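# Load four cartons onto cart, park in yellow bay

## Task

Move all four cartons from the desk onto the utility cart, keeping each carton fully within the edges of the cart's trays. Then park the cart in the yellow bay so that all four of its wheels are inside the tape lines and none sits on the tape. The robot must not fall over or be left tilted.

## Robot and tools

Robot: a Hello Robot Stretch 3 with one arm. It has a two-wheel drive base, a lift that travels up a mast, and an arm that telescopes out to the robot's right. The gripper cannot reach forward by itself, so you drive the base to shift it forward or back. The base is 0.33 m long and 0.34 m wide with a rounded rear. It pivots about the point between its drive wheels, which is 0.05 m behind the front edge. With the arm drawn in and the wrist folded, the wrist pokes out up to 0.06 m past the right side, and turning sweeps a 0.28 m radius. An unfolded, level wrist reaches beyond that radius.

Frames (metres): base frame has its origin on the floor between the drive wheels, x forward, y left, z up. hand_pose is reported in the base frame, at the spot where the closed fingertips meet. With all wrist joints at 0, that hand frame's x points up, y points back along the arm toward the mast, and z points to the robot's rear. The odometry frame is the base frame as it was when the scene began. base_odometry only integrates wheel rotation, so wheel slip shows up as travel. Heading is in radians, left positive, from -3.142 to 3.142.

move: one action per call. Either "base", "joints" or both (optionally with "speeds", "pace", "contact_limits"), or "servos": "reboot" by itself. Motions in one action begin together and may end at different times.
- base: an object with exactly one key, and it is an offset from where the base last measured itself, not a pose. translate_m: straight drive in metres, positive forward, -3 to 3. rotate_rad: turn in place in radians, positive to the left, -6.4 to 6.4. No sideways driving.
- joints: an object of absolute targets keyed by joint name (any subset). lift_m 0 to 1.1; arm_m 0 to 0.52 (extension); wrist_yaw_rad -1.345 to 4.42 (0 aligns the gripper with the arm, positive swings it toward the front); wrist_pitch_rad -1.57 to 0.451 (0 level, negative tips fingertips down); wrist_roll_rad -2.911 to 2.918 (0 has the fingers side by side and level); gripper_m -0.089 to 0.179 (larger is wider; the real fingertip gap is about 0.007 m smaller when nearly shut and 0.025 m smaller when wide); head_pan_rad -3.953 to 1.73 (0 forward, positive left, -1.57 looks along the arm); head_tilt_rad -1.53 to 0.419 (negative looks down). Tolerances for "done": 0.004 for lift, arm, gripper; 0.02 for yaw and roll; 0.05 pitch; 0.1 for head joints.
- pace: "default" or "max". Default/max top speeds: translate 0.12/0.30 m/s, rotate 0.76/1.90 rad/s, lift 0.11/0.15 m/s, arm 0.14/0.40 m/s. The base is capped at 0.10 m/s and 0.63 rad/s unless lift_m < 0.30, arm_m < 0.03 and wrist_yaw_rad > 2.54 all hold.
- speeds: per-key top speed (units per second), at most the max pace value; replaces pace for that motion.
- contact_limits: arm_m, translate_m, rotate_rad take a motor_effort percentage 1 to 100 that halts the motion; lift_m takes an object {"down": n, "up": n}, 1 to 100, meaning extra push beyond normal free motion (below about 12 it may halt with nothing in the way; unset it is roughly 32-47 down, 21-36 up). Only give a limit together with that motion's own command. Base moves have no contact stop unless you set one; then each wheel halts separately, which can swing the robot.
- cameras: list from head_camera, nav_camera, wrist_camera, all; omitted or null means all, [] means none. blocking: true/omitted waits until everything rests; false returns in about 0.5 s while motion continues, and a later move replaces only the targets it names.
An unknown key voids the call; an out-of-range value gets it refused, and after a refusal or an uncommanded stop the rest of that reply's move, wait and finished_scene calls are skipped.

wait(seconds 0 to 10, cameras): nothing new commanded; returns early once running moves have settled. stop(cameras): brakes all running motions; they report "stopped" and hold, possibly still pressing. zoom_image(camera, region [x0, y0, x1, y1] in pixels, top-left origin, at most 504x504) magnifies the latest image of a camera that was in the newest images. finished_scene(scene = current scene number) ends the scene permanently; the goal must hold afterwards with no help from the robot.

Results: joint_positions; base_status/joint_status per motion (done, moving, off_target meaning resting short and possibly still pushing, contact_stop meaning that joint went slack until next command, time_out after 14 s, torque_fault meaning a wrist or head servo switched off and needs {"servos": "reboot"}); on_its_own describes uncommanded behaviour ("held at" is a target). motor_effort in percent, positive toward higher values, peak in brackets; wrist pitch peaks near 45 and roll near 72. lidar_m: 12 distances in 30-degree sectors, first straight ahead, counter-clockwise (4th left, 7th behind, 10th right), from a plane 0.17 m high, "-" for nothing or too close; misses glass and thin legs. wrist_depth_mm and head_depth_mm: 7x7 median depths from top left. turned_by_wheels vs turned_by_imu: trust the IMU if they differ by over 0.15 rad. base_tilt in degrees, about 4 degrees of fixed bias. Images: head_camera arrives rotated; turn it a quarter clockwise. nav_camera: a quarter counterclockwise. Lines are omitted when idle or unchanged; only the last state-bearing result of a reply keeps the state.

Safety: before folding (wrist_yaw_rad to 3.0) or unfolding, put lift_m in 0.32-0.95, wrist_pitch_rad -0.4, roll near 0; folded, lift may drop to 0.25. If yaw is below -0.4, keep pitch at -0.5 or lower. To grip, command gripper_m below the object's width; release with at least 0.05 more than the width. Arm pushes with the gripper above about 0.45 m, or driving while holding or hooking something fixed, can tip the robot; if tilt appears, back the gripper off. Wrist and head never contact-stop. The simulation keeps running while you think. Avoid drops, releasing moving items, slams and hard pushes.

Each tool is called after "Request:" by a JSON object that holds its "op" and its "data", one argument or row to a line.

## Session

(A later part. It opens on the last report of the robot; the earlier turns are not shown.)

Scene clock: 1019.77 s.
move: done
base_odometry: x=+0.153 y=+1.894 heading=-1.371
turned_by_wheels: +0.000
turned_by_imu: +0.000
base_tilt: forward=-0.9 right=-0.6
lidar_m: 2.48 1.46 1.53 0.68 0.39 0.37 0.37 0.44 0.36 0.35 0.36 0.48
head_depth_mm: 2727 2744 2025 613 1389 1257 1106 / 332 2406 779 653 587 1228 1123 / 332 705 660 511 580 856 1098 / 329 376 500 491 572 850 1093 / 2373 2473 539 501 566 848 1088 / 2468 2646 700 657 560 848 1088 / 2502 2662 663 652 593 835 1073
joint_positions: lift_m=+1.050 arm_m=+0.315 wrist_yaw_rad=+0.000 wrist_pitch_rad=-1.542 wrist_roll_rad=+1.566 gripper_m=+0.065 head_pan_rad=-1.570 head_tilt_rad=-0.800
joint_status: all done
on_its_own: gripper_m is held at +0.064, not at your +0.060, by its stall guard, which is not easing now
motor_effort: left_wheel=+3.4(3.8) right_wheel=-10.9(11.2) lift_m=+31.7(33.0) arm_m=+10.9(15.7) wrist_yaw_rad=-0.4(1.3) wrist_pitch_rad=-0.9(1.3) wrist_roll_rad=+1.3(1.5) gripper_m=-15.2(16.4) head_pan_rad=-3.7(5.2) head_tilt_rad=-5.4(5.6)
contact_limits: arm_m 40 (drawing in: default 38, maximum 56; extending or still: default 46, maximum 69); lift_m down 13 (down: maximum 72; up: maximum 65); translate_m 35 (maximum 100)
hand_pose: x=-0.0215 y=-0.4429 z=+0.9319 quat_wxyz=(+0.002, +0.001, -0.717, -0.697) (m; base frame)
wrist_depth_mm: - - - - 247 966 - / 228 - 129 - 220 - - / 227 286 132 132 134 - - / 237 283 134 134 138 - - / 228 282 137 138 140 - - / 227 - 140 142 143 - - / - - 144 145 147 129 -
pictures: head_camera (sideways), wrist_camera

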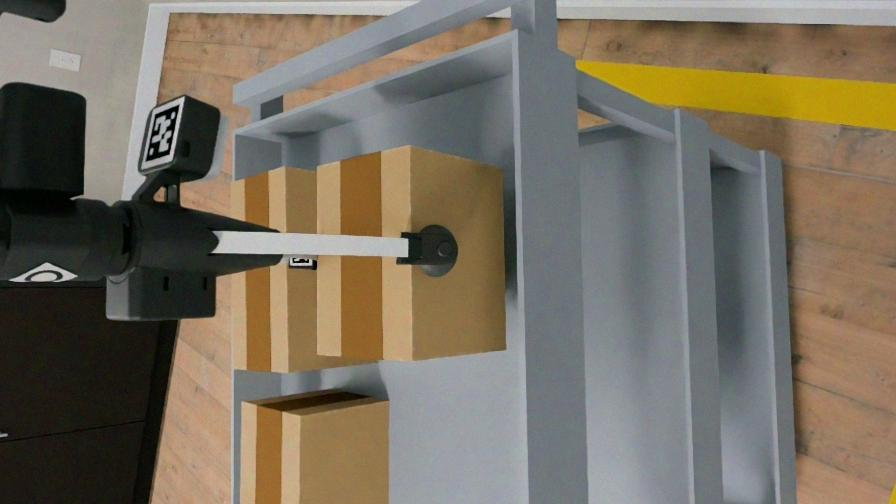

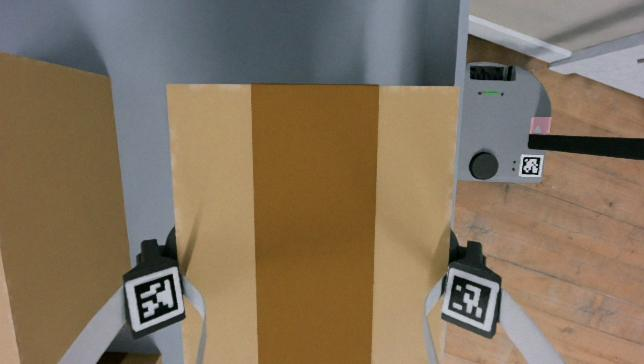

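Request:
{"op": "move", "data": {
  "joints": {"arm_m":0.34},
  "contact_limits": {"arm_m":40},
  "cameras": []
}}

Request:
{"op": "move", "data": {
  "joints": {"lift_m":0.96},
  "speeds": {"lift_m":0.04},
  "contact_limits": {"lift_m":{"down":13}},
  "cameras": ["head_camera","wrist_camera"]
}}

Scene clock: 1030.77 s.
move: done
turned_by_wheels: +0.000
turned_by_imu: +0.001
joint_status: all done
on_its_own: gripper_m is held at +0.064, not at your +0.060, by its stall guard, which is not easing now
motor_effort: left_wheel=+3.3(4.0) right_wheel=-11.1(11.2) lift_m=+31.7(31.8) arm_m=+16.6(18.1) wrist_yaw_rad=-1.2(1.2) wrist_pitch_rad=-0.9(1.3) wrist_roll_rad=+1.3(1.5) gripper_m=-15.3(16.5) head_pan_rad=-4.8(5.2) head_tilt_rad=-4.2(5.8)
contact_limits: arm_m 40 (drawing in: default 38, maximum 56; extending or still: default 46, maximum 69); lift_m down 13 (down: maximum 72; up: maximum 65); translate_m 35 (maximum 100)
pictures: none

Scene clock: 1032.63 s.
move: contact_stop
base_odometry: x=+0.153 y=+1.894 heading=-1.371
turned_by_wheels: +0.000
turned_by_imu: +0.000
base_tilt: forward=-1.0 right=-0.5
lidar_m: 2.48 1.47 1.53 0.68 0.39 0.37 0.37 0.44 0.37 0.35 0.36 0.48
head_depth_mm: - 2580 2029 613 1383 1254 1111 / 364 2665 774 654 587 1231 1122 / 362 438 676 569 582 859 1100 / 365 413 563 545 575 856 1096 / 2373 2550 666 544 567 851 1093 / 2466 2611 697 657 561 849 1097 / 2538 2677 661 653 592 828 1073
joint_positions: lift_m=+1.000 arm_m=+0.340 wrist_yaw_rad=+0.000 wrist_pitch_rad=-1.542 wrist_roll_rad=+1.566 gripper_m=+0.065 head_pan_rad=-1.570 head_tilt_rad=-0.800
joint_status: lift_m contact_stop (moved -0.050 of -0.090)
measured_speeds: translate_m=+0.000 rotate_rad=+0.000 lift_m=+0.004 arm_m=+0.000 wrist_yaw_rad=+0.000 wrist_pitch_rad=+0.000 wrist_roll_rad=+0.000 head_pan_rad=+0.000 head_tilt_rad=+0.000
on_its_own: gripper_m is held at +0.064, not at your +0.060, by its stall guard, which is not easing now; lift_m is slack since a contact_stop (your +0.960 is given up)
motor_effort: left_wheel=+2.9(4.1) right_wheel=-8.8(11.3) lift_m=+24.2(32.7) arm_m=+8.7(17.2) wrist_yaw_rad=-0.9(1.3) wrist_pitch_rad=-1.1(1.4) wrist_roll_rad=+1.3(1.5) gripper_m=-15.4(16.5) head_pan_rad=-5.0(5.8) head_tilt_rad=-5.1(5.3)
contact_limits: arm_m 40 (drawing in: default 38, maximum 56; extending or still: default 46, maximum 69); lift_m down 13 (down: maximum 72; up: maximum 65); translate_m 35 (maximum 100)
hand_pose: x=-0.0215 y=-0.4679 z=+0.8818 quat_wxyz=(+0.002, +0.001, -0.717, -0.697) (m; base frame)
wrist_depth_mm: - - - - - 193 - / 195 - 124 124 124 191 - / 203 228 126 125 126 205 - / 192 226 129 129 129 220 - / 192 225 132 132 133 204 - / 192 126 136 135 135 186 - / - 240 139 139 139 126 -
pictures: head_camera (sideways), wrist_camera

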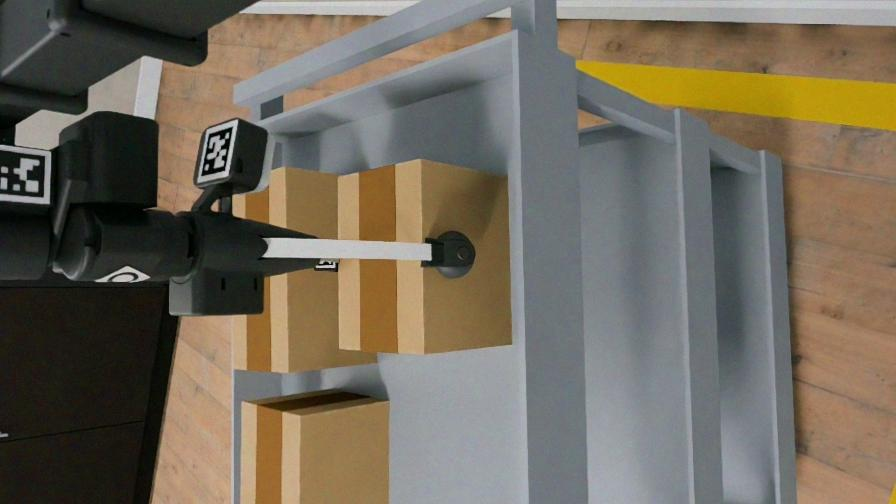

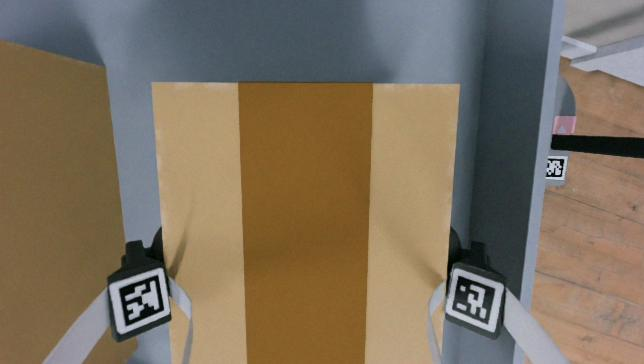

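Request:
{"op": "move", "data": {
  "joints": {"gripper_m":0.12},
  "cameras": []
}}

Request:
{"op": "move", "data": {
  "joints": {"lift_m":1.1},
  "speeds": {"lift_m":0.06},
  "cameras": ["wrist_camera"]
}}

Request:
{"op": "move", "data": {
  "joints": {"arm_m":0.01,"wrist_roll_rad":0},
  "cameras": []
}}

Request:
{"op": "move", "data": {
  "base": {"translate_m":1.3},
  "joints": {"gripper_m":0.175},
  "cameras": []
}}

Request:
{"op": "move", "data": {
  "base": {"translate_m":0.12},
  "cameras": []
}}

Request:
{"op": "move", "data": {
  "base": {"rotate_rad":2.8},
  "cameras": []
}}

Request:
{"op": "move", "data": {
  "base": {"translate_m":-0.68},
  "contact_limits": {"translate_m":32},
  "cameras": []
}}

Request:
{"op": "move", "data": {
  "joints": {"arm_m":0.44}
}}

Scene clock: 1052.13 s.
move: done
turned_by_wheels: +0.000
turned_by_imu: +0.001
joint_status: all done
on_its_own: lift_m is slack since a contact_stop (your +0.960 is given up)
motor_effort: left_wheel=+2.8(4.2) right_wheel=-8.5(8.7) lift_m=+28.8(29.0) arm_m=-17.7(18.8) wrist_yaw_rad=-0.9(0.9) wrist_pitch_rad=-2.0(2.2) wrist_roll_rad=+1.3(1.4) gripper_m=-0.9(82.3) head_pan_rad=-5.1(5.7) head_tilt_rad=-4.4(5.1)
contact_limits: arm_m 40 (drawing in: default 38, maximum 56; extending or still: default 46, maximum 69); lift_m down 13 (down: maximum 72; up: maximum 65); translate_m 35 (maximum 100)
pictures: none

Scene clock: 1054.37 s.
move: done
turned_by_wheels: +0.000
turned_by_imu: +0.000
joint_status: all done
motor_effort: left_wheel=+3.8(4.4) right_wheel=-8.6(8.9) lift_m=+32.4(35.3) arm_m=-14.3(18.2) wrist_yaw_rad=-0.9(1.6) wrist_pitch_rad=-1.2(2.2) wrist_roll_rad=+1.3(1.4) gripper_m=+0.8(2.0) head_pan_rad=-4.7(5.9) head_tilt_rad=-3.9(5.5)
contact_limits: arm_m 40 (drawing in: default 38, maximum 56; extending or still: default 46, maximum 69); translate_m 35 (maximum 100)
pictures: wrist_camera

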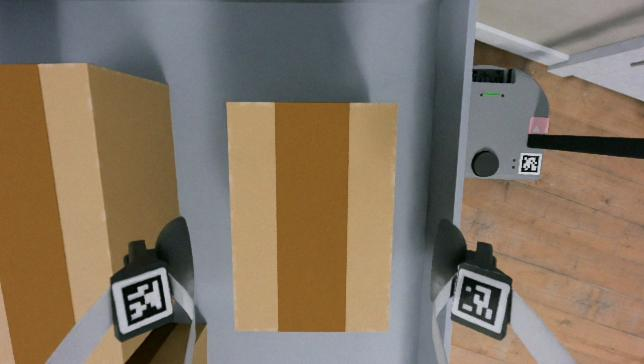

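Scene clock: 1058.00 s.
move: done
turned_by_wheels: +0.000
turned_by_imu: +0.000
joint_status: all done
motor_effort: left_wheel=+2.6(4.4) right_wheel=-8.7(8.9) lift_m=+31.9(32.6) arm_m=-17.4(19.4) wrist_yaw_rad=-0.9(1.2) wrist_pitch_rad=-0.6(1.4) wrist_roll_rad=-1.3(2.8) gripper_m=-0.5(1.0) head_pan_rad=-5.3(5.9) head_tilt_rad=-3.7(5.3)
contact_limits: translate_m 35 (maximum 100)
pictures: none

Scene clock: 1072.13 s.
move: done
turned_by_wheels: +0.000
turned_by_imu: +0.012
base_status: done
joint_status: all done
motor_effort: left_wheel=+4.1(11.9) right_wheel=+3.1(8.1) lift_m=+29.1(31.9) arm_m=+5.7(17.5) wrist_yaw_rad=-0.5(1.3) wrist_pitch_rad=-0.5(0.9) wrist_roll_rad=-1.3(1.5) gripper_m=+0.5(89.6) head_pan_rad=-3.8(6.2) head_tilt_rad=-3.4(5.1)
pictures: none

Scene clock: 1074.43 s.
move: done
turned_by_wheels: +0.000
turned_by_imu: +0.001
base_status: done
motor_effort: left_wheel=+5.1(12.3) right_wheel=+3.0(9.2) lift_m=+28.7(29.3) arm_m=+9.8(10.2) wrist_yaw_rad=-0.3(1.3) wrist_pitch_rad=-0.8(0.8) wrist_roll_rad=-1.3(1.5) gripper_m=+0.5(1.2) head_pan_rad=-3.3(4.7) head_tilt_rad=-3.2(4.3)
pictures: none

Scene clock: 1079.97 s.
move: done
turned_by_wheels: +2.799
turned_by_imu: +2.794
base_status: done
motor_effort: left_wheel=-8.2(15.8) right_wheel=+11.8(15.0) lift_m=+27.7(28.8) arm_m=-18.1(18.1) wrist_yaw_rad=-0.6(1.5) wrist_pitch_rad=-0.5(0.9) wrist_roll_rad=-1.3(1.6) gripper_m=+0.5(1.3) head_pan_rad=-3.4(5.3) head_tilt_rad=-3.3(4.2)
pictures: none

Scene clock: 1087.90 s.
move: done
turned_by_wheels: +0.000
turned_by_imu: -0.004
base_status: done
motor_effort: left_wheel=-4.4(13.0) right_wheel=-2.7(8.8) lift_m=+26.0(27.8) arm_m=-16.2(18.5) wrist_yaw_rad=-0.6(1.3) wrist_pitch_rad=-0.7(0.8) wrist_roll_rad=-1.3(1.5) gripper_m=+0.2(1.2) head_pan_rad=-2.4(4.1) head_tilt_rad=-2.4(4.1)
contact_limits: translate_m 32 (maximum 100)
pictures: none

Scene clock: 1092.27 s.
move: done
base_odometry: x=+0.338 y=-0.171 heading=+1.428
turned_by_wheels: +0.000
turned_by_imu: +0.001
base_tilt: forward=-1.0 right=-0.6
lidar_m: 2.40 1.69 3.13 3.01 1.85 1.29 1.33 1.38 0.69 0.69 1.17 1.22
head_depth_mm: 980 1125 1259 777 655 1280 1124 / 973 1096 916 662 650 1272 1125 / 952 1076 741 621 648 1249 1112 / 432 1090 931 745 646 1262 1114 / 960 1062 927 758 641 1265 1111 / 958 1054 916 754 641 1255 1113 / 952 1074 911 750 638 1246 1107
joint_positions: lift_m=+1.100 arm_m=+0.440 wrist_yaw_rad=+0.000 wrist_pitch_rad=-1.545 wrist_roll_rad=+0.004 gripper_m=+0.175 head_pan_rad=-1.570 head_tilt_rad=-0.800
joint_status: all done
motor_effort: left_wheel=-5.8(6.2) right_wheel=-2.4(2.7) lift_m=+25.1(26.2) arm_m=+17.3(18.6) wrist_yaw_rad=-1.0(1.2) wrist_pitch_rad=-0.5(0.7) wrist_roll_rad=-1.2(1.4) gripper_m=+0.8(1.2) head_pan_rad=-2.0(3.6) head_tilt_rad=-2.8(3.2)
contact_limits: translate_m 32 (maximum 100)
hand_pose: x=-0.0216 y=-0.5674 z=+0.9819 quat_wxyz=(+0.505, +0.493, -0.507, -0.495) (m; base frame)
wrist_depth_mm: - - - - 290 293 - / - - - - 296 299 - / - - - - 306 307 - / - - - 384 312 313 - / - - - 317 316 317 - / - - - 327 321 131 - / - - - - 330 - 119
pictures: head_camera (sideways), nav_camera (sideways), wrist_camera

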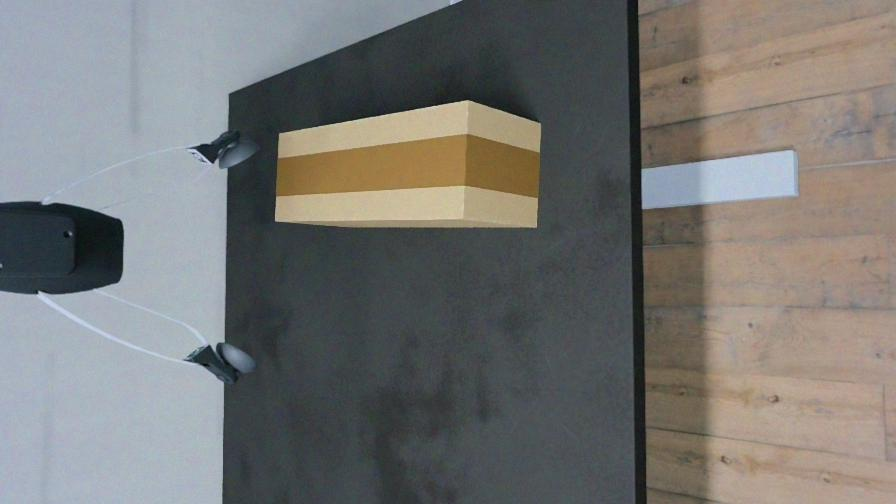

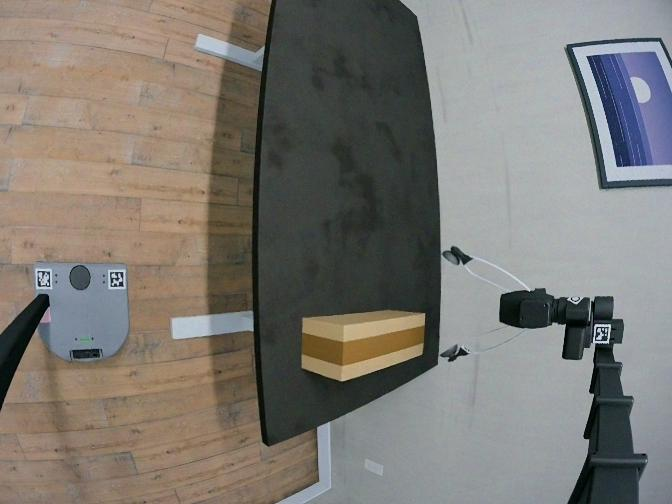

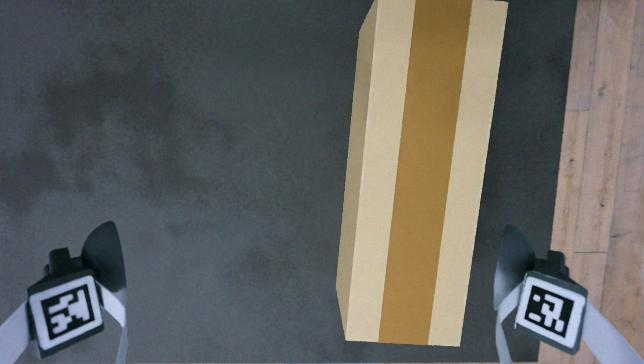

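Request:
{"op": "move", "data": {
  "base": {"translate_m":-0.097},
  "joints": {"arm_m":0.476,"wrist_roll_rad":0.11,"lift_m":1.02},
  "contact_limits": {"translate_m":32},
  "cameras": ["wrist_camera","head_camera"]
}}

Scene clock: 1112.77 s.
move: done
base_odometry: x=+0.324 y=-0.267 heading=+1.428
turned_by_wheels: +0.000
turned_by_imu: +0.000
base_tilt: forward=-0.9 right=-0.6
lidar_m: 2.50 1.78 3.13 3.00 1.71 1.21 1.24 1.28 1.17 0.67 1.17 1.30
head_depth_mm: - 1123 1335 1622 1453 1284 1128 / 988 1125 1261 772 652 1276 1123 / 966 1092 911 749 650 1274 1122 / 474 556 736 619 644 1244 1120 / 961 1082 869 704 642 1261 1116 / 959 1081 919 754 641 1261 1107 / 954 1074 909 748 636 1250 1105
base_status: done
joint_positions: lift_m=+1.020 arm_m=+0.476 wrist_yaw_rad=+0.000 wrist_pitch_rad=-1.546 wrist_roll_rad=+0.106 gripper_m=+0.175 head_pan_rad=-1.570 head_tilt_rad=-0.800
joint_status: all done
motor_effort: left_wheel=-6.4(10.3) right_wheel=-1.6(8.4) lift_m=+25.2(26.4) arm_m=+15.6(17.8) wrist_yaw_rad=-0.7(1.3) wrist_pitch_rad=-0.4(0.7) wrist_roll_rad=+1.6(4.0) gripper_m=-0.3(0.9) head_pan_rad=-0.9(3.5) head_tilt_rad=-2.5(3.3)
contact_limits: translate_m 32 (maximum 100)
hand_pose: x=-0.0216 y=-0.6033 z=+0.9019 quat_wxyz=(+0.479, +0.467, -0.532, -0.519) (m; base frame)
wrist_depth_mm: - - 211 212 212 - - / - - 214 215 - - - / - - 219 220 221 - - / - - 223 224 224 - - / - - 227 228 - - - / - - 234 234 235 127 - / - - 237 238 - 129 119
pictures: head_camera (sideways), wrist_camera

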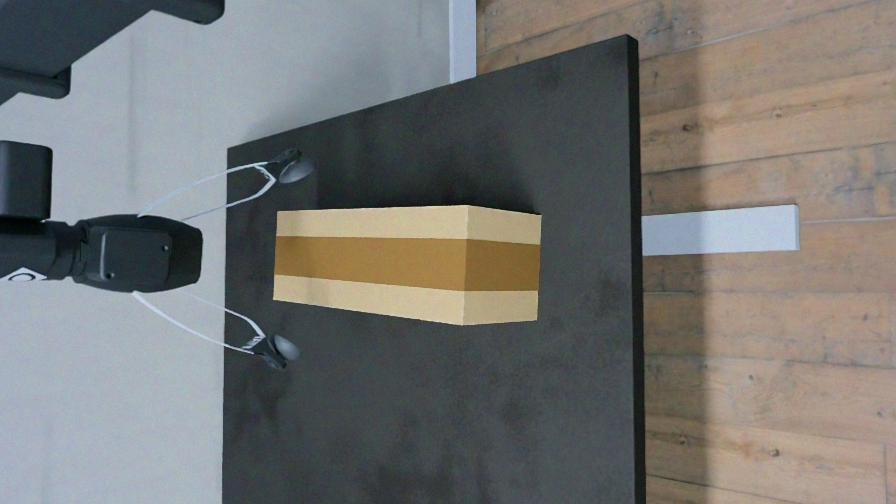

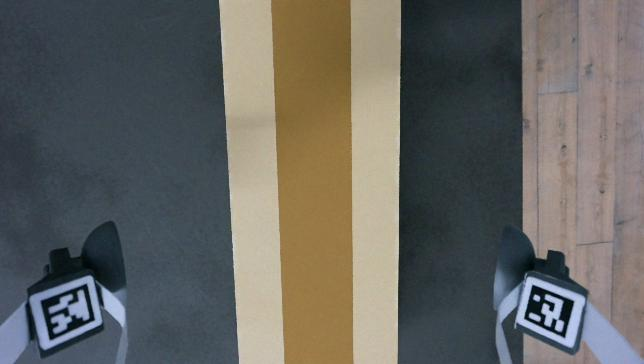

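Request:
{"op": "move", "data": {
  "joints": {"lift_m":0.893,"wrist_roll_rad":0.075,"arm_m":0.466},
  "cameras": []
}}

Request:
{"op": "move", "data": {
  "joints": {"gripper_m":0.055},
  "cameras": []
}}

Request:
{"op": "wait", "data": {
  "seconds": 2,
  "cameras": []
}}

Request:
{"op": "move", "data": {
  "joints": {"lift_m":1.1},
  "speeds": {"lift_m":0.05},
  "cameras": ["wrist_camera","head_camera"]
}}

Scene clock: 1121.70 s.
move: done
turned_by_wheels: +0.000
turned_by_imu: +0.001
joint_status: all done
motor_effort: left_wheel=-7.1(7.6) right_wheel=-1.4(2.0) lift_m=+24.7(27.4) arm_m=-13.5(18.5) wrist_yaw_rad=-0.7(1.5) wrist_pitch_rad=-0.5(0.7) wrist_roll_rad=-1.4(2.8) gripper_m=-1.6(1.6) head_pan_rad=-1.9(2.9) head_tilt_rad=-1.4(3.0)
contact_limits: translate_m 32 (maximum 100)
pictures: none

Scene clock: 1123.53 s.
move: done
turned_by_wheels: +0.000
turned_by_imu: +0.000
joint_status: all done
motor_effort: left_wheel=-7.0(7.8) right_wheel=+1.5(1.7) lift_m=+24.0(24.7) arm_m=-9.3(14.1) wrist_yaw_rad=-0.4(1.1) wrist_pitch_rad=-0.3(0.6) wrist_roll_rad=-1.2(1.4) gripper_m=-40.1(99.8) head_pan_rad=-1.7(3.2) head_tilt_rad=-1.4(2.7)
contact_limits: translate_m 32 (maximum 100)
pictures: none

Scene clock: 1125.53 s.
turned_by_wheels: +0.000
turned_by_imu: +0.000
joint_status: all done
on_its_own: gripper_m is held at +0.062, not at your +0.055, by its stall guard, which is not easing now
motor_effort: left_wheel=-7.5(7.8) right_wheel=+1.4(1.7) lift_m=+23.7(24.7) arm_m=-4.5(14.1) wrist_yaw_rad=-0.9(1.1) wrist_pitch_rad=-0.2(0.6) wrist_roll_rad=-1.2(1.4) gripper_m=-21.3(99.8) head_pan_rad=-2.2(3.2) head_tilt_rad=-1.9(2.7)
contact_limits: translate_m 32 (maximum 100)
wait: 2.00 s; at rest by 0.27 s
pictures: none

Scene clock: 1130.20 s.
move: done
base_odometry: x=+0.324 y=-0.267 heading=+1.428
turned_by_wheels: +0.000
turned_by_imu: -0.003
base_tilt: forward=-0.9 right=-0.5
lidar_m: 2.50 1.78 3.14 3.00 1.72 1.21 1.24 1.28 1.18 0.67 1.17 1.30
head_depth_mm: 981 1132 1340 1622 1456 1279 1136 / 975 1127 1259 772 652 1285 1127 / 973 1071 880 766 646 1271 1122 / 469 591 493 726 644 1240 1118 / 963 1036 509 735 643 1259 1110 / 958 1077 919 753 637 1259 1103 / 952 1072 912 749 636 1249 1102
joint_positions: lift_m=+1.100 arm_m=+0.466 wrist_yaw_rad=+0.000 wrist_pitch_rad=-1.547 wrist_roll_rad=+0.077 gripper_m=+0.063 head_pan_rad=-1.570 head_tilt_rad=-0.800
joint_status: all done
on_its_own: gripper_m is held at +0.062, not at your +0.055, by its stall guard, which is not easing now
motor_effort: left_wheel=-0.9(7.4) right_wheel=+1.9(7.8) lift_m=+35.0(37.8) arm_m=-1.2(4.2) wrist_yaw_rad=-0.8(1.5) wrist_pitch_rad=+0.0(2.8) wrist_roll_rad=-0.7(1.2) gripper_m=-15.7(22.7) head_pan_rad=-0.9(3.1) head_tilt_rad=-0.4(2.8)
contact_limits: translate_m 32 (maximum 100)
hand_pose: x=-0.0216 y=-0.5928 z=+0.9820 quat_wxyz=(+0.486, +0.475, -0.524, -0.513) (m; base frame)
wrist_depth_mm: - - 125 126 127 - - / - - 127 129 130 - - / - - 130 131 133 - - / - - 133 133 135 - - / - 136 137 136 138 - - / - - 139 140 142 - - / - - 143 143 145 126 -
pictures: head_camera (sideways), wrist_camera

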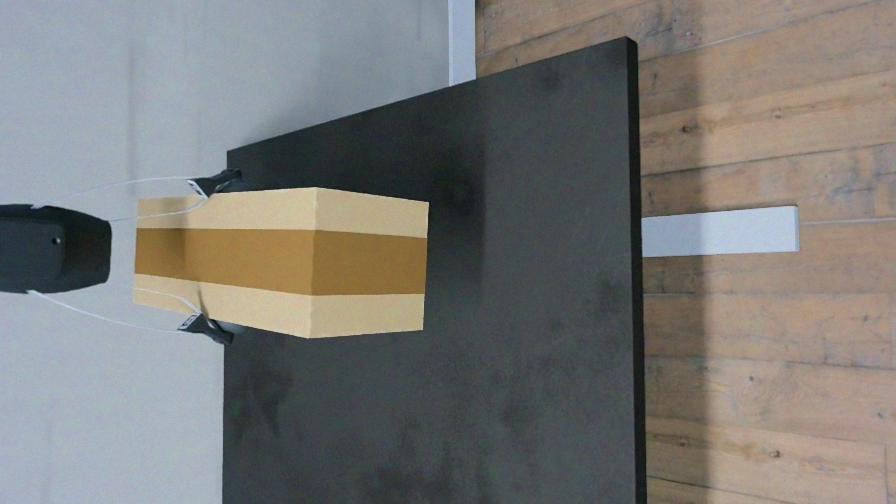

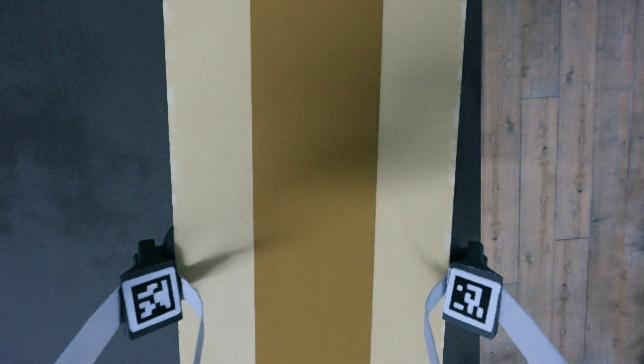

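Request:
{"op": "move", "data": {
  "joints": {"wrist_roll_rad":1.57},
  "cameras": []
}}

Request:
{"op": "move", "data": {
  "joints": {"arm_m":0.08},
  "cameras": ["wrist_camera"]
}}

Request:
{"op": "move", "data": {
  "base": {"translate_m":0.75},
  "cameras": []
}}

Request:
{"op": "move", "data": {
  "base": {"rotate_rad":-2.77},
  "speeds": {"rotate_rad":0.5},
  "cameras": []
}}

Request:
{"op": "move", "data": {
  "base": {"translate_m":-1.0},
  "contact_limits": {"translate_m":35},
  "cameras": ["nav_camera","wrist_camera"]
}}

Scene clock: 1152.17 s.
move: done
turned_by_wheels: +0.000
turned_by_imu: +0.001
joint_status: all done
on_its_own: gripper_m is held at +0.062, not at your +0.055, by its stall guard, which is not easing now
motor_effort: left_wheel=-0.8(1.6) right_wheel=+1.7(2.0) lift_m=+35.0(35.2) arm_m=+0.5(0.8) wrist_yaw_rad=-0.8(1.3) wrist_pitch_rad=+0.0(0.2) wrist_roll_rad=+1.6(3.4) gripper_m=-16.1(17.3) head_pan_rad=-1.0(2.0) head_tilt_rad=-0.7(2.1)
contact_limits: translate_m 32 (maximum 100)
pictures: none

Scene clock: 1156.20 s.
move: done
turned_by_wheels: +0.000
turned_by_imu: +0.001
joint_status: all done
on_its_own: gripper_m is held at +0.062, not at your +0.055, by its stall guard, which is not easing now
motor_effort: left_wheel=-0.5(1.5) right_wheel=+1.7(2.1) lift_m=+34.7(35.1) arm_m=-17.2(19.1) wrist_yaw_rad=-0.7(1.5) wrist_pitch_rad=-0.5(0.8) wrist_roll_rad=+1.3(1.8) gripper_m=-17.3(17.5) head_pan_rad=+1.8(2.1) head_tilt_rad=-1.8(2.8)
contact_limits: translate_m 32 (maximum 100)
pictures: wrist_camera

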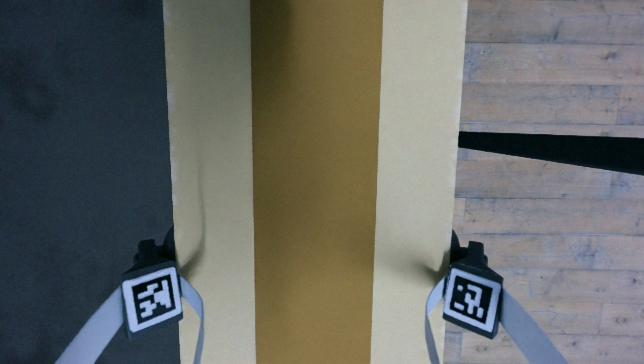

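Scene clock: 1164.80 s.
move: done
turned_by_wheels: +0.000
turned_by_imu: +0.006
base_status: done
on_its_own: gripper_m is held at +0.062, not at your +0.055, by its stall guard, which is not easing now
motor_effort: left_wheel=+0.7(10.0) right_wheel=+7.9(12.0) lift_m=+34.3(35.0) arm_m=-0.1(17.1) wrist_yaw_rad=-0.8(1.5) wrist_pitch_rad=-0.3(0.8) wrist_roll_rad=+1.4(1.5) gripper_m=-16.8(17.7) head_pan_rad=+1.2(1.7) head_tilt_rad=-0.7(2.0)
pictures: none

Scene clock: 1171.27 s.
move: done
turned_by_wheels: -2.770
turned_by_imu: -2.763
base_status: done
on_its_own: gripper_m is held at +0.062, not at your +0.055, by its stall guard, which is not easing now
motor_effort: left_wheel=+11.6(15.5) right_wheel=-8.8(14.6) lift_m=+34.0(34.5) arm_m=-16.1(18.1) wrist_yaw_rad=-0.5(1.3) wrist_pitch_rad=-0.6(0.8) wrist_roll_rad=+1.5(1.5) gripper_m=-16.1(17.5) head_pan_rad=+0.5(1.7) head_tilt_rad=+0.2(2.1)
pictures: none

Scene clock: 1182.40 s.
move: done
base_odometry: x=+0.204 y=+1.449 heading=-1.341
turned_by_wheels: +0.000
turned_by_imu: -0.004
base_tilt: forward=-0.9 right=-0.6
lidar_m: 2.04 1.12 1.43 1.43 0.89 0.78 0.81 0.43 0.32 0.31 3.25 2.68
head_depth_mm: - 2513 - 642 324 299 1088 / - - - 669 322 297 1084 / - - - 637 320 295 1067 / - - - - 317 293 1107 / 2505 2700 - 1663 316 292 1092 / 2602 2622 2061 1692 313 289 1089 / 2675 2610 2056 1706 311 288 1086
base_status: done
joint_positions: lift_m=+1.100 arm_m=+0.080 wrist_yaw_rad=+0.000 wrist_pitch_rad=-1.545 wrist_roll_rad=+1.566 gripper_m=+0.063 head_pan_rad=-1.570 head_tilt_rad=-0.800
on_its_own: gripper_m is held at +0.062, not at your +0.055, by its stall guard, which is not easing now
motor_effort: left_wheel=+1.0(7.7) right_wheel=-8.9(16.2) lift_m=+33.4(34.2) arm_m=+1.1(16.2) wrist_yaw_rad=-0.5(1.6) wrist_pitch_rad=-0.5(0.9) wrist_roll_rad=+1.3(1.5) gripper_m=-16.2(17.6) head_pan_rad=+0.9(2.3) head_tilt_rad=+0.6(1.4)
contact_limits: translate_m 35 (maximum 100)
hand_pose: x=-0.0215 y=-0.2071 z=+0.9819 quat_wxyz=(+0.002, +0.001, -0.716, -0.698) (m; base frame)
wrist_depth_mm: - - 125 125 127 - - / - - 127 128 130 - - / - - 130 131 132 - - / - - 133 134 136 - - / - - 136 137 139 - - / - - 140 140 141 - - / - - 142 143 145 126 -
pictures: nav_camera (sideways), wrist_camera

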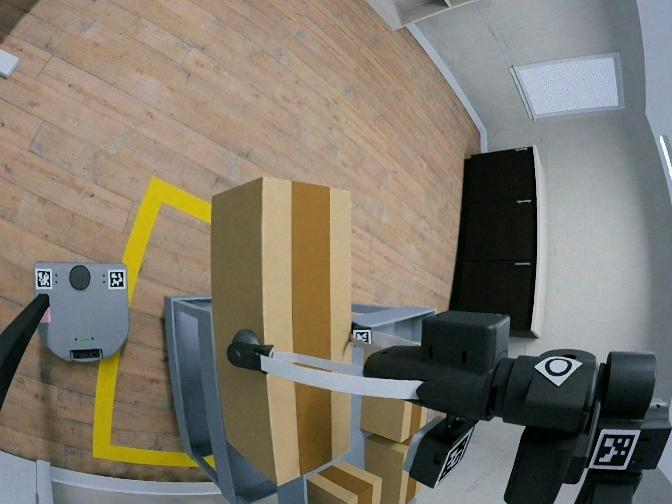

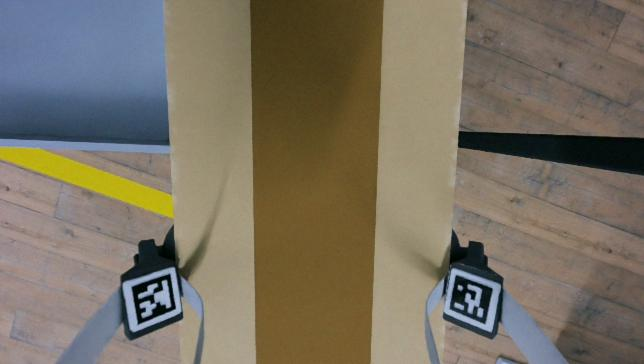

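Request:
{"op": "move", "data": {
  "base": {"rotate_rad":-0.05},
  "cameras": []
}}

Request:
{"op": "move", "data": {
  "base": {"translate_m":-0.19},
  "contact_limits": {"translate_m":35},
  "cameras": ["nav_camera","wrist_camera","head_camera"]
}}

Scene clock: 1191.27 s.
move: done
turned_by_wheels: -0.050
turned_by_imu: -0.049
base_status: done
on_its_own: gripper_m is held at +0.062, not at your +0.055, by its stall guard, which is not easing now
motor_effort: left_wheel=+10.4(13.7) right_wheel=-10.5(14.1) lift_m=+33.3(33.4) arm_m=+6.2(6.8) wrist_yaw_rad=-0.1(1.3) wrist_pitch_rad=-0.5(0.7) wrist_roll_rad=+1.3(1.4) gripper_m=-17.2(17.3) head_pan_rad=+2.1(2.1) head_tilt_rad=+1.0(1.4)
pictures: none

Scene clock: 1194.27 s.
move: done
base_odometry: x=+0.170 y=+1.636 heading=-1.390
turned_by_wheels: +0.000
turned_by_imu: -0.001
base_tilt: forward=-0.9 right=-0.6
lidar_m: 2.23 1.26 1.48 1.26 0.70 0.61 0.63 0.47 0.33 0.31 0.32 2.87
head_depth_mm: - 2529 - 536 325 299 1109 / - - - 654 323 297 1083 / - - - 635 320 295 1084 / - - - - 317 293 1079 / 2399 2628 - 642 315 292 1079 / 2445 2626 756 657 313 289 1068 / 2533 2623 2054 1606 311 288 1085
base_status: done
joint_positions: lift_m=+1.100 arm_m=+0.080 wrist_yaw_rad=+0.000 wrist_pitch_rad=-1.545 wrist_roll_rad=+1.566 gripper_m=+0.063 head_pan_rad=-1.570 head_tilt_rad=-0.800
on_its_own: gripper_m is held at +0.062, not at your +0.055, by its stall guard, which is not easing now
motor_effort: left_wheel=+2.8(7.1) right_wheel=-10.9(14.7) lift_m=+33.3(33.3) arm_m=+10.8(11.4) wrist_yaw_rad=-0.6(1.3) wrist_pitch_rad=-0.6(0.8) wrist_roll_rad=+1.3(1.5) gripper_m=-17.0(17.8) head_pan_rad=+0.9(2.6) head_tilt_rad=+0.2(2.0)
contact_limits: translate_m 35 (maximum 100)
hand_pose: x=-0.0215 y=-0.2071 z=+0.9819 quat_wxyz=(+0.002, +0.001, -0.716, -0.698) (m; base frame)
wrist_depth_mm: - - 125 126 126 - - / - - 127 129 130 - - / - - 130 131 132 - - / - - 133 134 136 - - / - 136 136 137 139 - - / - - 139 139 141 - - / - - 142 142 146 129 -
pictures: head_camera (sideways), nav_camera (sideways), wrist_camera

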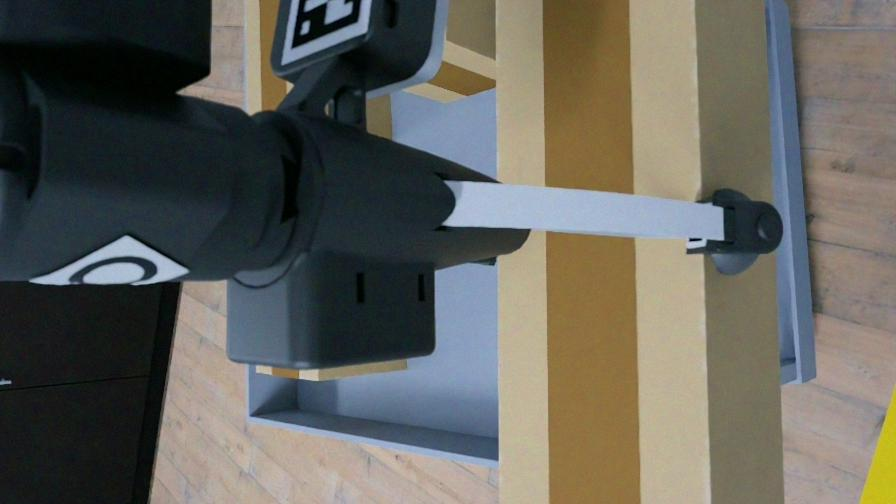

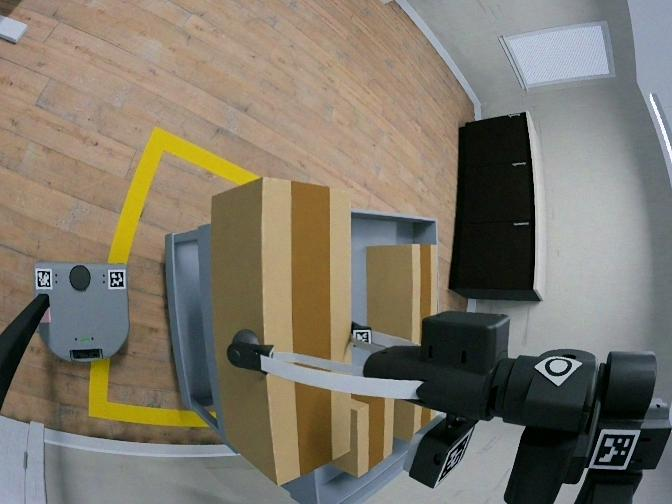

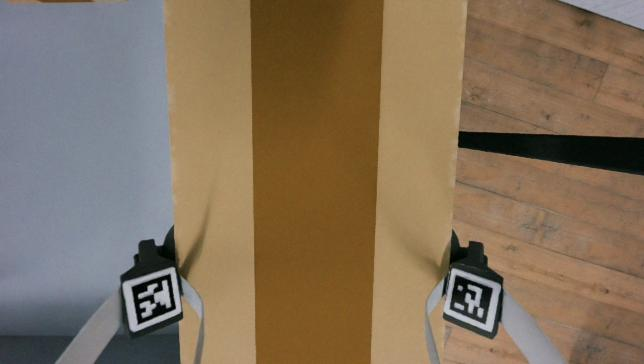

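Request:
{"op": "move", "data": {
  "joints": {"arm_m":0.29},
  "speeds": {"arm_m":0.08},
  "contact_limits": {"arm_m":35},
  "cameras": ["nav_camera","wrist_camera","head_camera"]
}}

Scene clock: 1203.23 s.
move: done
base_odometry: x=+0.170 y=+1.636 heading=-1.390
turned_by_wheels: +0.000
turned_by_imu: +0.001
base_tilt: forward=-1.0 right=-0.6
lidar_m: 2.23 1.27 1.48 1.26 0.70 0.61 0.63 0.47 0.33 0.32 0.32 2.85
head_depth_mm: 2721 2739 653 528 593 843 1107 / 2647 2523 469 479 593 841 1092 / 334 2565 465 473 590 840 1083 / 309 351 445 469 555 835 1079 / 328 2588 455 466 544 815 1074 / 2485 2640 451 461 568 796 1094 / 2533 2607 475 520 591 1250 1103
joint_positions: lift_m=+1.100 arm_m=+0.290 wrist_yaw_rad=+0.000 wrist_pitch_rad=-1.545 wrist_roll_rad=+1.566 gripper_m=+0.063 head_pan_rad=-1.570 head_tilt_rad=-0.800
joint_status: all done
on_its_own: gripper_m is held at +0.062, not at your +0.055, by its stall guard, which is not easing now
motor_effort: left_wheel=+1.8(4.0) right_wheel=-10.9(11.1) lift_m=+32.9(33.1) arm_m=+16.1(18.4) wrist_yaw_rad=-0.5(1.3) wrist_pitch_rad=-0.5(0.8) wrist_roll_rad=+1.5(1.5) gripper_m=-16.2(17.9) head_pan_rad=+1.5(3.5) head_tilt_rad=+1.4(1.9)
contact_limits: arm_m 35 (drawing in: default 38, maximum 56; extending or still: default 46, maximum 69); translate_m 35 (maximum 100)
hand_pose: x=-0.0215 y=-0.4171 z=+0.9819 quat_wxyz=(+0.002, +0.001, -0.716, -0.698) (m; base frame)
wrist_depth_mm: 260 270 125 126 127 - - / 219 236 127 129 130 - - / 223 251 131 130 133 - - / 229 236 133 134 135 - - / 235 234 136 137 139 - - / 242 - 139 140 141 - - / - 251 143 143 146 129 -
pictures: head_camera (sideways), nav_camera (sideways), wrist_camera

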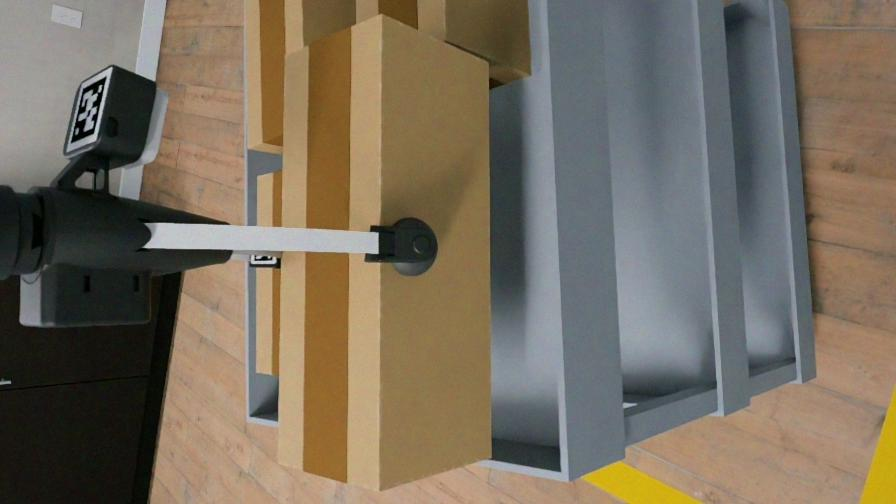

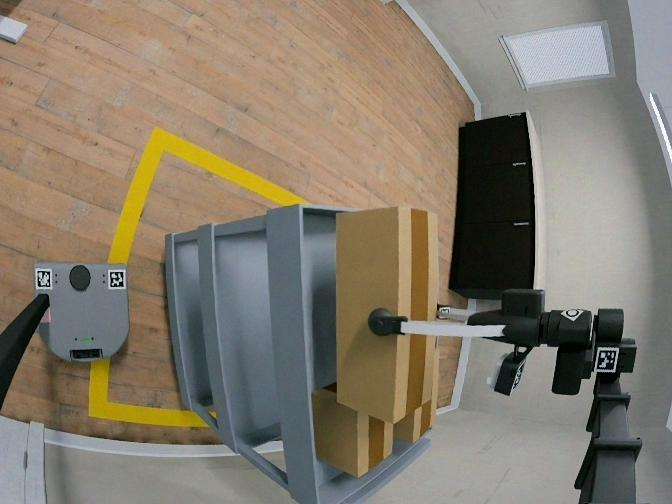

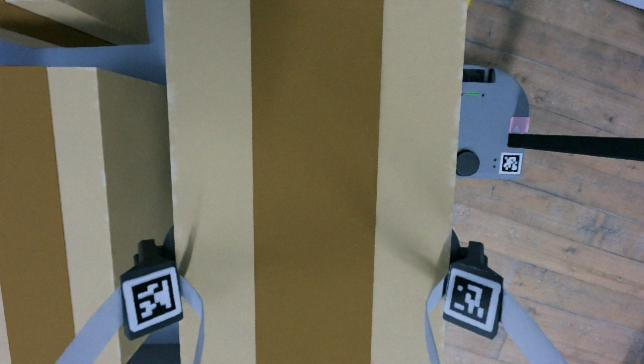

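Request:
{"op": "move", "data": {
  "joints": {"arm_m":0.322},
  "contact_limits": {"arm_m":35},
  "cameras": []
}}

Request:
{"op": "move", "data": {
  "joints": {"lift_m":1.075},
  "contact_limits": {"lift_m":{"down":13}},
  "speeds": {"lift_m":0.04},
  "cameras": ["head_camera","wrist_camera"]
}}

Request:
{"op": "move", "data": {
  "base": {"translate_m":-0.05},
  "speeds": {"translate_m":0.05},
  "cameras": ["head_camera","wrist_camera"]
}}

Scene clock: 1218.23 s.
move: done
turned_by_wheels: +0.000
turned_by_imu: +0.001
joint_status: all done
on_its_own: gripper_m is held at +0.062, not at your +0.055, by its stall guard, which is not easing now
motor_effort: left_wheel=+1.7(3.7) right_wheel=-10.6(11.0) lift_m=+32.3(32.6) arm_m=+15.6(18.8) wrist_yaw_rad=-0.9(1.3) wrist_pitch_rad=-0.4(0.7) wrist_roll_rad=+1.3(1.5) gripper_m=-16.5(17.3) head_pan_rad=+2.5(2.9) head_tilt_rad=+1.8(2.1)
contact_limits: arm_m 35 (drawing in: default 38, maximum 56; extending or still: default 46, maximum 69); translate_m 35 (maximum 100)
pictures: none

Scene clock: 1219.33 s.
move: done
turned_by_wheels: +0.000
turned_by_imu: +0.000
joint_status: all done
on_its_own: gripper_m is held at +0.062, not at your +0.055, by its stall guard, which is not easing now
motor_effort: left_wheel=+2.2(3.5) right_wheel=-11.0(11.0) lift_m=+29.2(31.0) arm_m=+14.3(16.4) wrist_yaw_rad=-1.3(1.3) wrist_pitch_rad=-0.7(0.8) wrist_roll_rad=+1.3(1.5) gripper_m=-16.2(17.5) head_pan_rad=+2.9(3.0) head_tilt_rad=+1.4(1.9)
contact_limits: arm_m 35 (drawing in: default 38, maximum 56; extending or still: default 46, maximum 69); lift_m down 13 (down: maximum 72; up: maximum 65); translate_m 35 (maximum 100)
pictures: head_camera (sideways), wrist_camera

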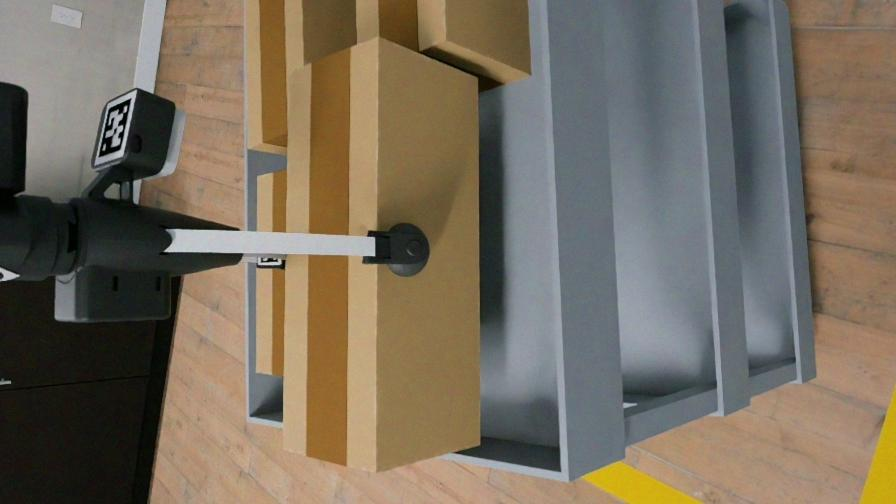

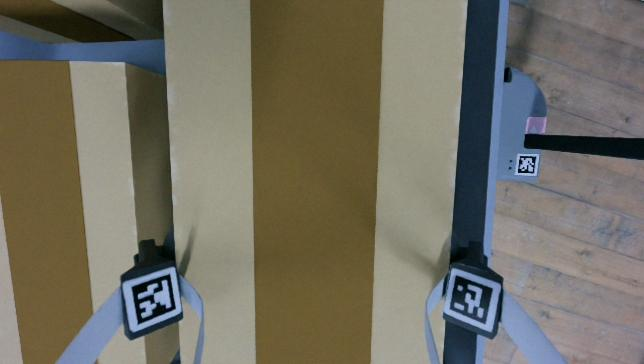

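Scene clock: 1221.03 s.
move: done
base_odometry: x=+0.161 y=+1.685 heading=-1.390
turned_by_wheels: +0.001
turned_by_imu: +0.001
base_tilt: forward=-0.9 right=-0.5
lidar_m: 2.28 1.31 1.49 1.10 0.65 0.56 0.58 0.48 0.33 0.32 0.33 2.91
head_depth_mm: 2682 2739 668 539 590 849 1106 / 2688 2522 522 530 592 844 1099 / 382 2492 512 523 589 837 1086 / 341 380 471 517 559 833 1077 / 2300 2578 490 513 549 817 1075 / 2451 2603 481 507 540 811 1069 / 2545 2639 658 598 563 1189 1105
base_status: done
joint_positions: lift_m=+1.075 arm_m=+0.322 wrist_yaw_rad=+0.000 wrist_pitch_rad=-1.544 wrist_roll_rad=+1.566 gripper_m=+0.063 head_pan_rad=-1.570 head_tilt_rad=-0.800
on_its_own: gripper_m is held at +0.062, not at your +0.055, by its stall guard, which is not easing now
motor_effort: left_wheel=+2.8(5.3) right_wheel=-19.0(22.9) lift_m=+30.4(30.5) arm_m=+10.5(13.9) wrist_yaw_rad=-0.5(1.3) wrist_pitch_rad=-0.8(0.8) wrist_roll_rad=+1.4(1.5) gripper_m=-16.7(17.4) head_pan_rad=+2.1(3.4) head_tilt_rad=+2.1(2.6)
contact_limits: arm_m 35 (drawing in: default 38, maximum 56; extending or still: default 46, maximum 69); lift_m down 13 (down: maximum 72; up: maximum 65)
hand_pose: x=-0.0215 y=-0.4493 z=+0.9569 quat_wxyz=(+0.002, +0.001, -0.716, -0.698) (m; base frame)
wrist_depth_mm: 191 236 130 131 132 - - / 195 232 131 133 135 287 - / - 210 134 135 136 288 - / 204 204 135 137 138 - - / 207 207 138 138 140 - - / 215 - 139 140 141 - - / - - 141 142 144 129 -
pictures: head_camera (sideways), wrist_camera

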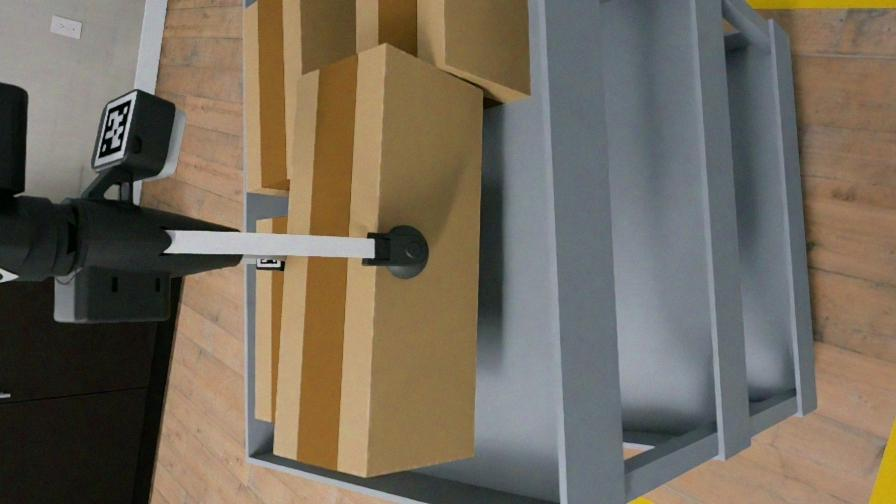

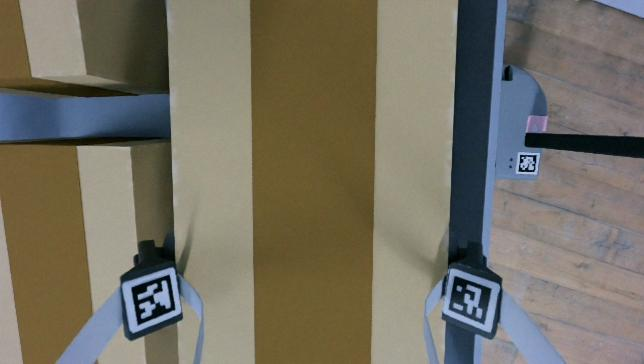

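Request:
{"op": "move", "data": {
  "base": {"translate_m":0.012},
  "cameras": []
}}

Request:
{"op": "move", "data": {
  "joints": {"lift_m":0.96},
  "speeds": {"lift_m":0.03},
  "contact_limits": {"lift_m":{"down":13}},
  "cameras": ["head_camera","wrist_camera"]
}}

Scene clock: 1231.60 s.
move: done
turned_by_wheels: +0.000
turned_by_imu: +0.001
base_status: done
on_its_own: gripper_m is held at +0.062, not at your +0.055, by its stall guard, which is not easing now
motor_effort: left_wheel=+9.8(14.1) right_wheel=-2.6(16.0) lift_m=+34.0(34.0) arm_m=+2.2(4.5) wrist_yaw_rad=-0.4(0.7) wrist_pitch_rad=-0.6(0.9) wrist_roll_rad=+1.4(1.5) gripper_m=-17.2(17.5) head_pan_rad=+3.3(3.7) head_tilt_rad=+1.0(2.2)
contact_limits: arm_m 35 (drawing in: default 38, maximum 56; extending or still: default 46, maximum 69); lift_m down 13 (down: maximum 72; up: maximum 65)
pictures: none

Scene clock: 1234.67 s.
move: contact_stop
base_odometry: x=+0.163 y=+1.673 heading=-1.390
turned_by_wheels: +0.000
turned_by_imu: +0.000
base_tilt: forward=-0.9 right=-0.6
lidar_m: 2.27 1.30 1.49 1.12 0.66 0.57 0.59 0.48 0.33 0.32 0.33 2.90
head_depth_mm: - 2548 673 542 592 847 1110 / 352 2595 657 546 594 844 1103 / 349 426 641 540 591 843 1085 / 352 395 461 531 559 837 1077 / 2392 2582 631 531 550 818 1075 / 2492 2633 631 527 540 814 1068 / 2514 2595 812 605 549 1200 1101
joint_positions: lift_m=+1.001 arm_m=+0.322 wrist_yaw_rad=+0.000 wrist_pitch_rad=-1.545 wrist_roll_rad=+1.566 gripper_m=+0.063 head_pan_rad=-1.570 head_tilt_rad=-0.800
joint_status: lift_m contact_stop (moved -0.074 of -0.115)
measured_speeds: translate_m=+0.000 rotate_rad=+0.000 lift_m=+0.003 arm_m=+0.000 wrist_yaw_rad=+0.000 wrist_pitch_rad=+0.000 wrist_roll_rad=+0.000 head_pan_rad=+0.000 head_tilt_rad=+0.000
on_its_own: gripper_m is held at +0.062, not at your +0.055, by its stall guard, which is not easing now; lift_m is slack since a contact_stop (your +0.960 is given up)
motor_effort: left_wheel=+9.6(11.5) right_wheel=-2.7(3.0) lift_m=+24.9(33.2) arm_m=-4.8(4.9) wrist_yaw_rad=-0.6(1.0) wrist_pitch_rad=-0.5(0.9) wrist_roll_rad=+1.3(1.5) gripper_m=-16.7(17.5) head_pan_rad=+2.8(3.9) head_tilt_rad=+0.9(2.6)
contact_limits: arm_m 35 (drawing in: default 38, maximum 56; extending or still: default 46, maximum 69); lift_m down 13 (down: maximum 72; up: maximum 65)
hand_pose: x=-0.0215 y=-0.4492 z=+0.8831 quat_wxyz=(+0.002, +0.001, -0.716, -0.698) (m; base frame)
wrist_depth_mm: 182 205 121 120 121 208 - / - 124 124 123 124 199 - / 153 172 127 127 127 212 782 / 153 172 130 130 130 244 - / 154 173 133 133 134 214 - / 147 129 136 136 137 188 - / - 186 140 139 140 123 -
pictures: head_camera (sideways), wrist_camera

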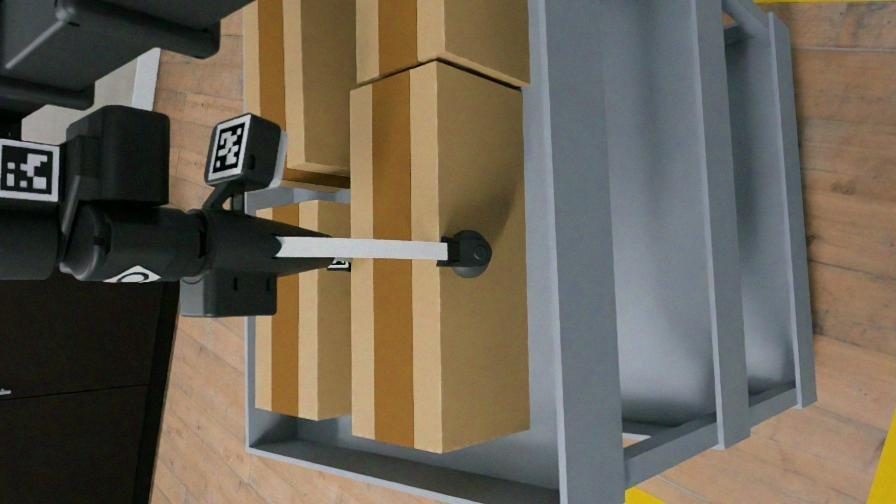

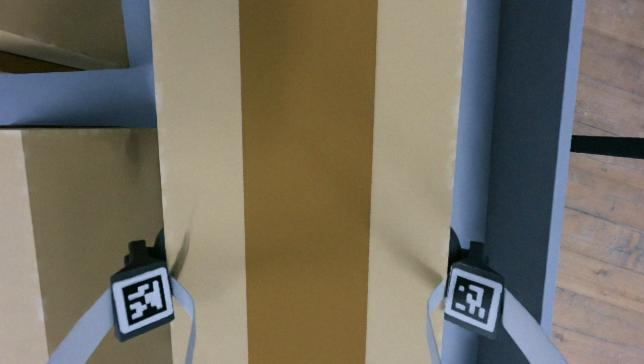

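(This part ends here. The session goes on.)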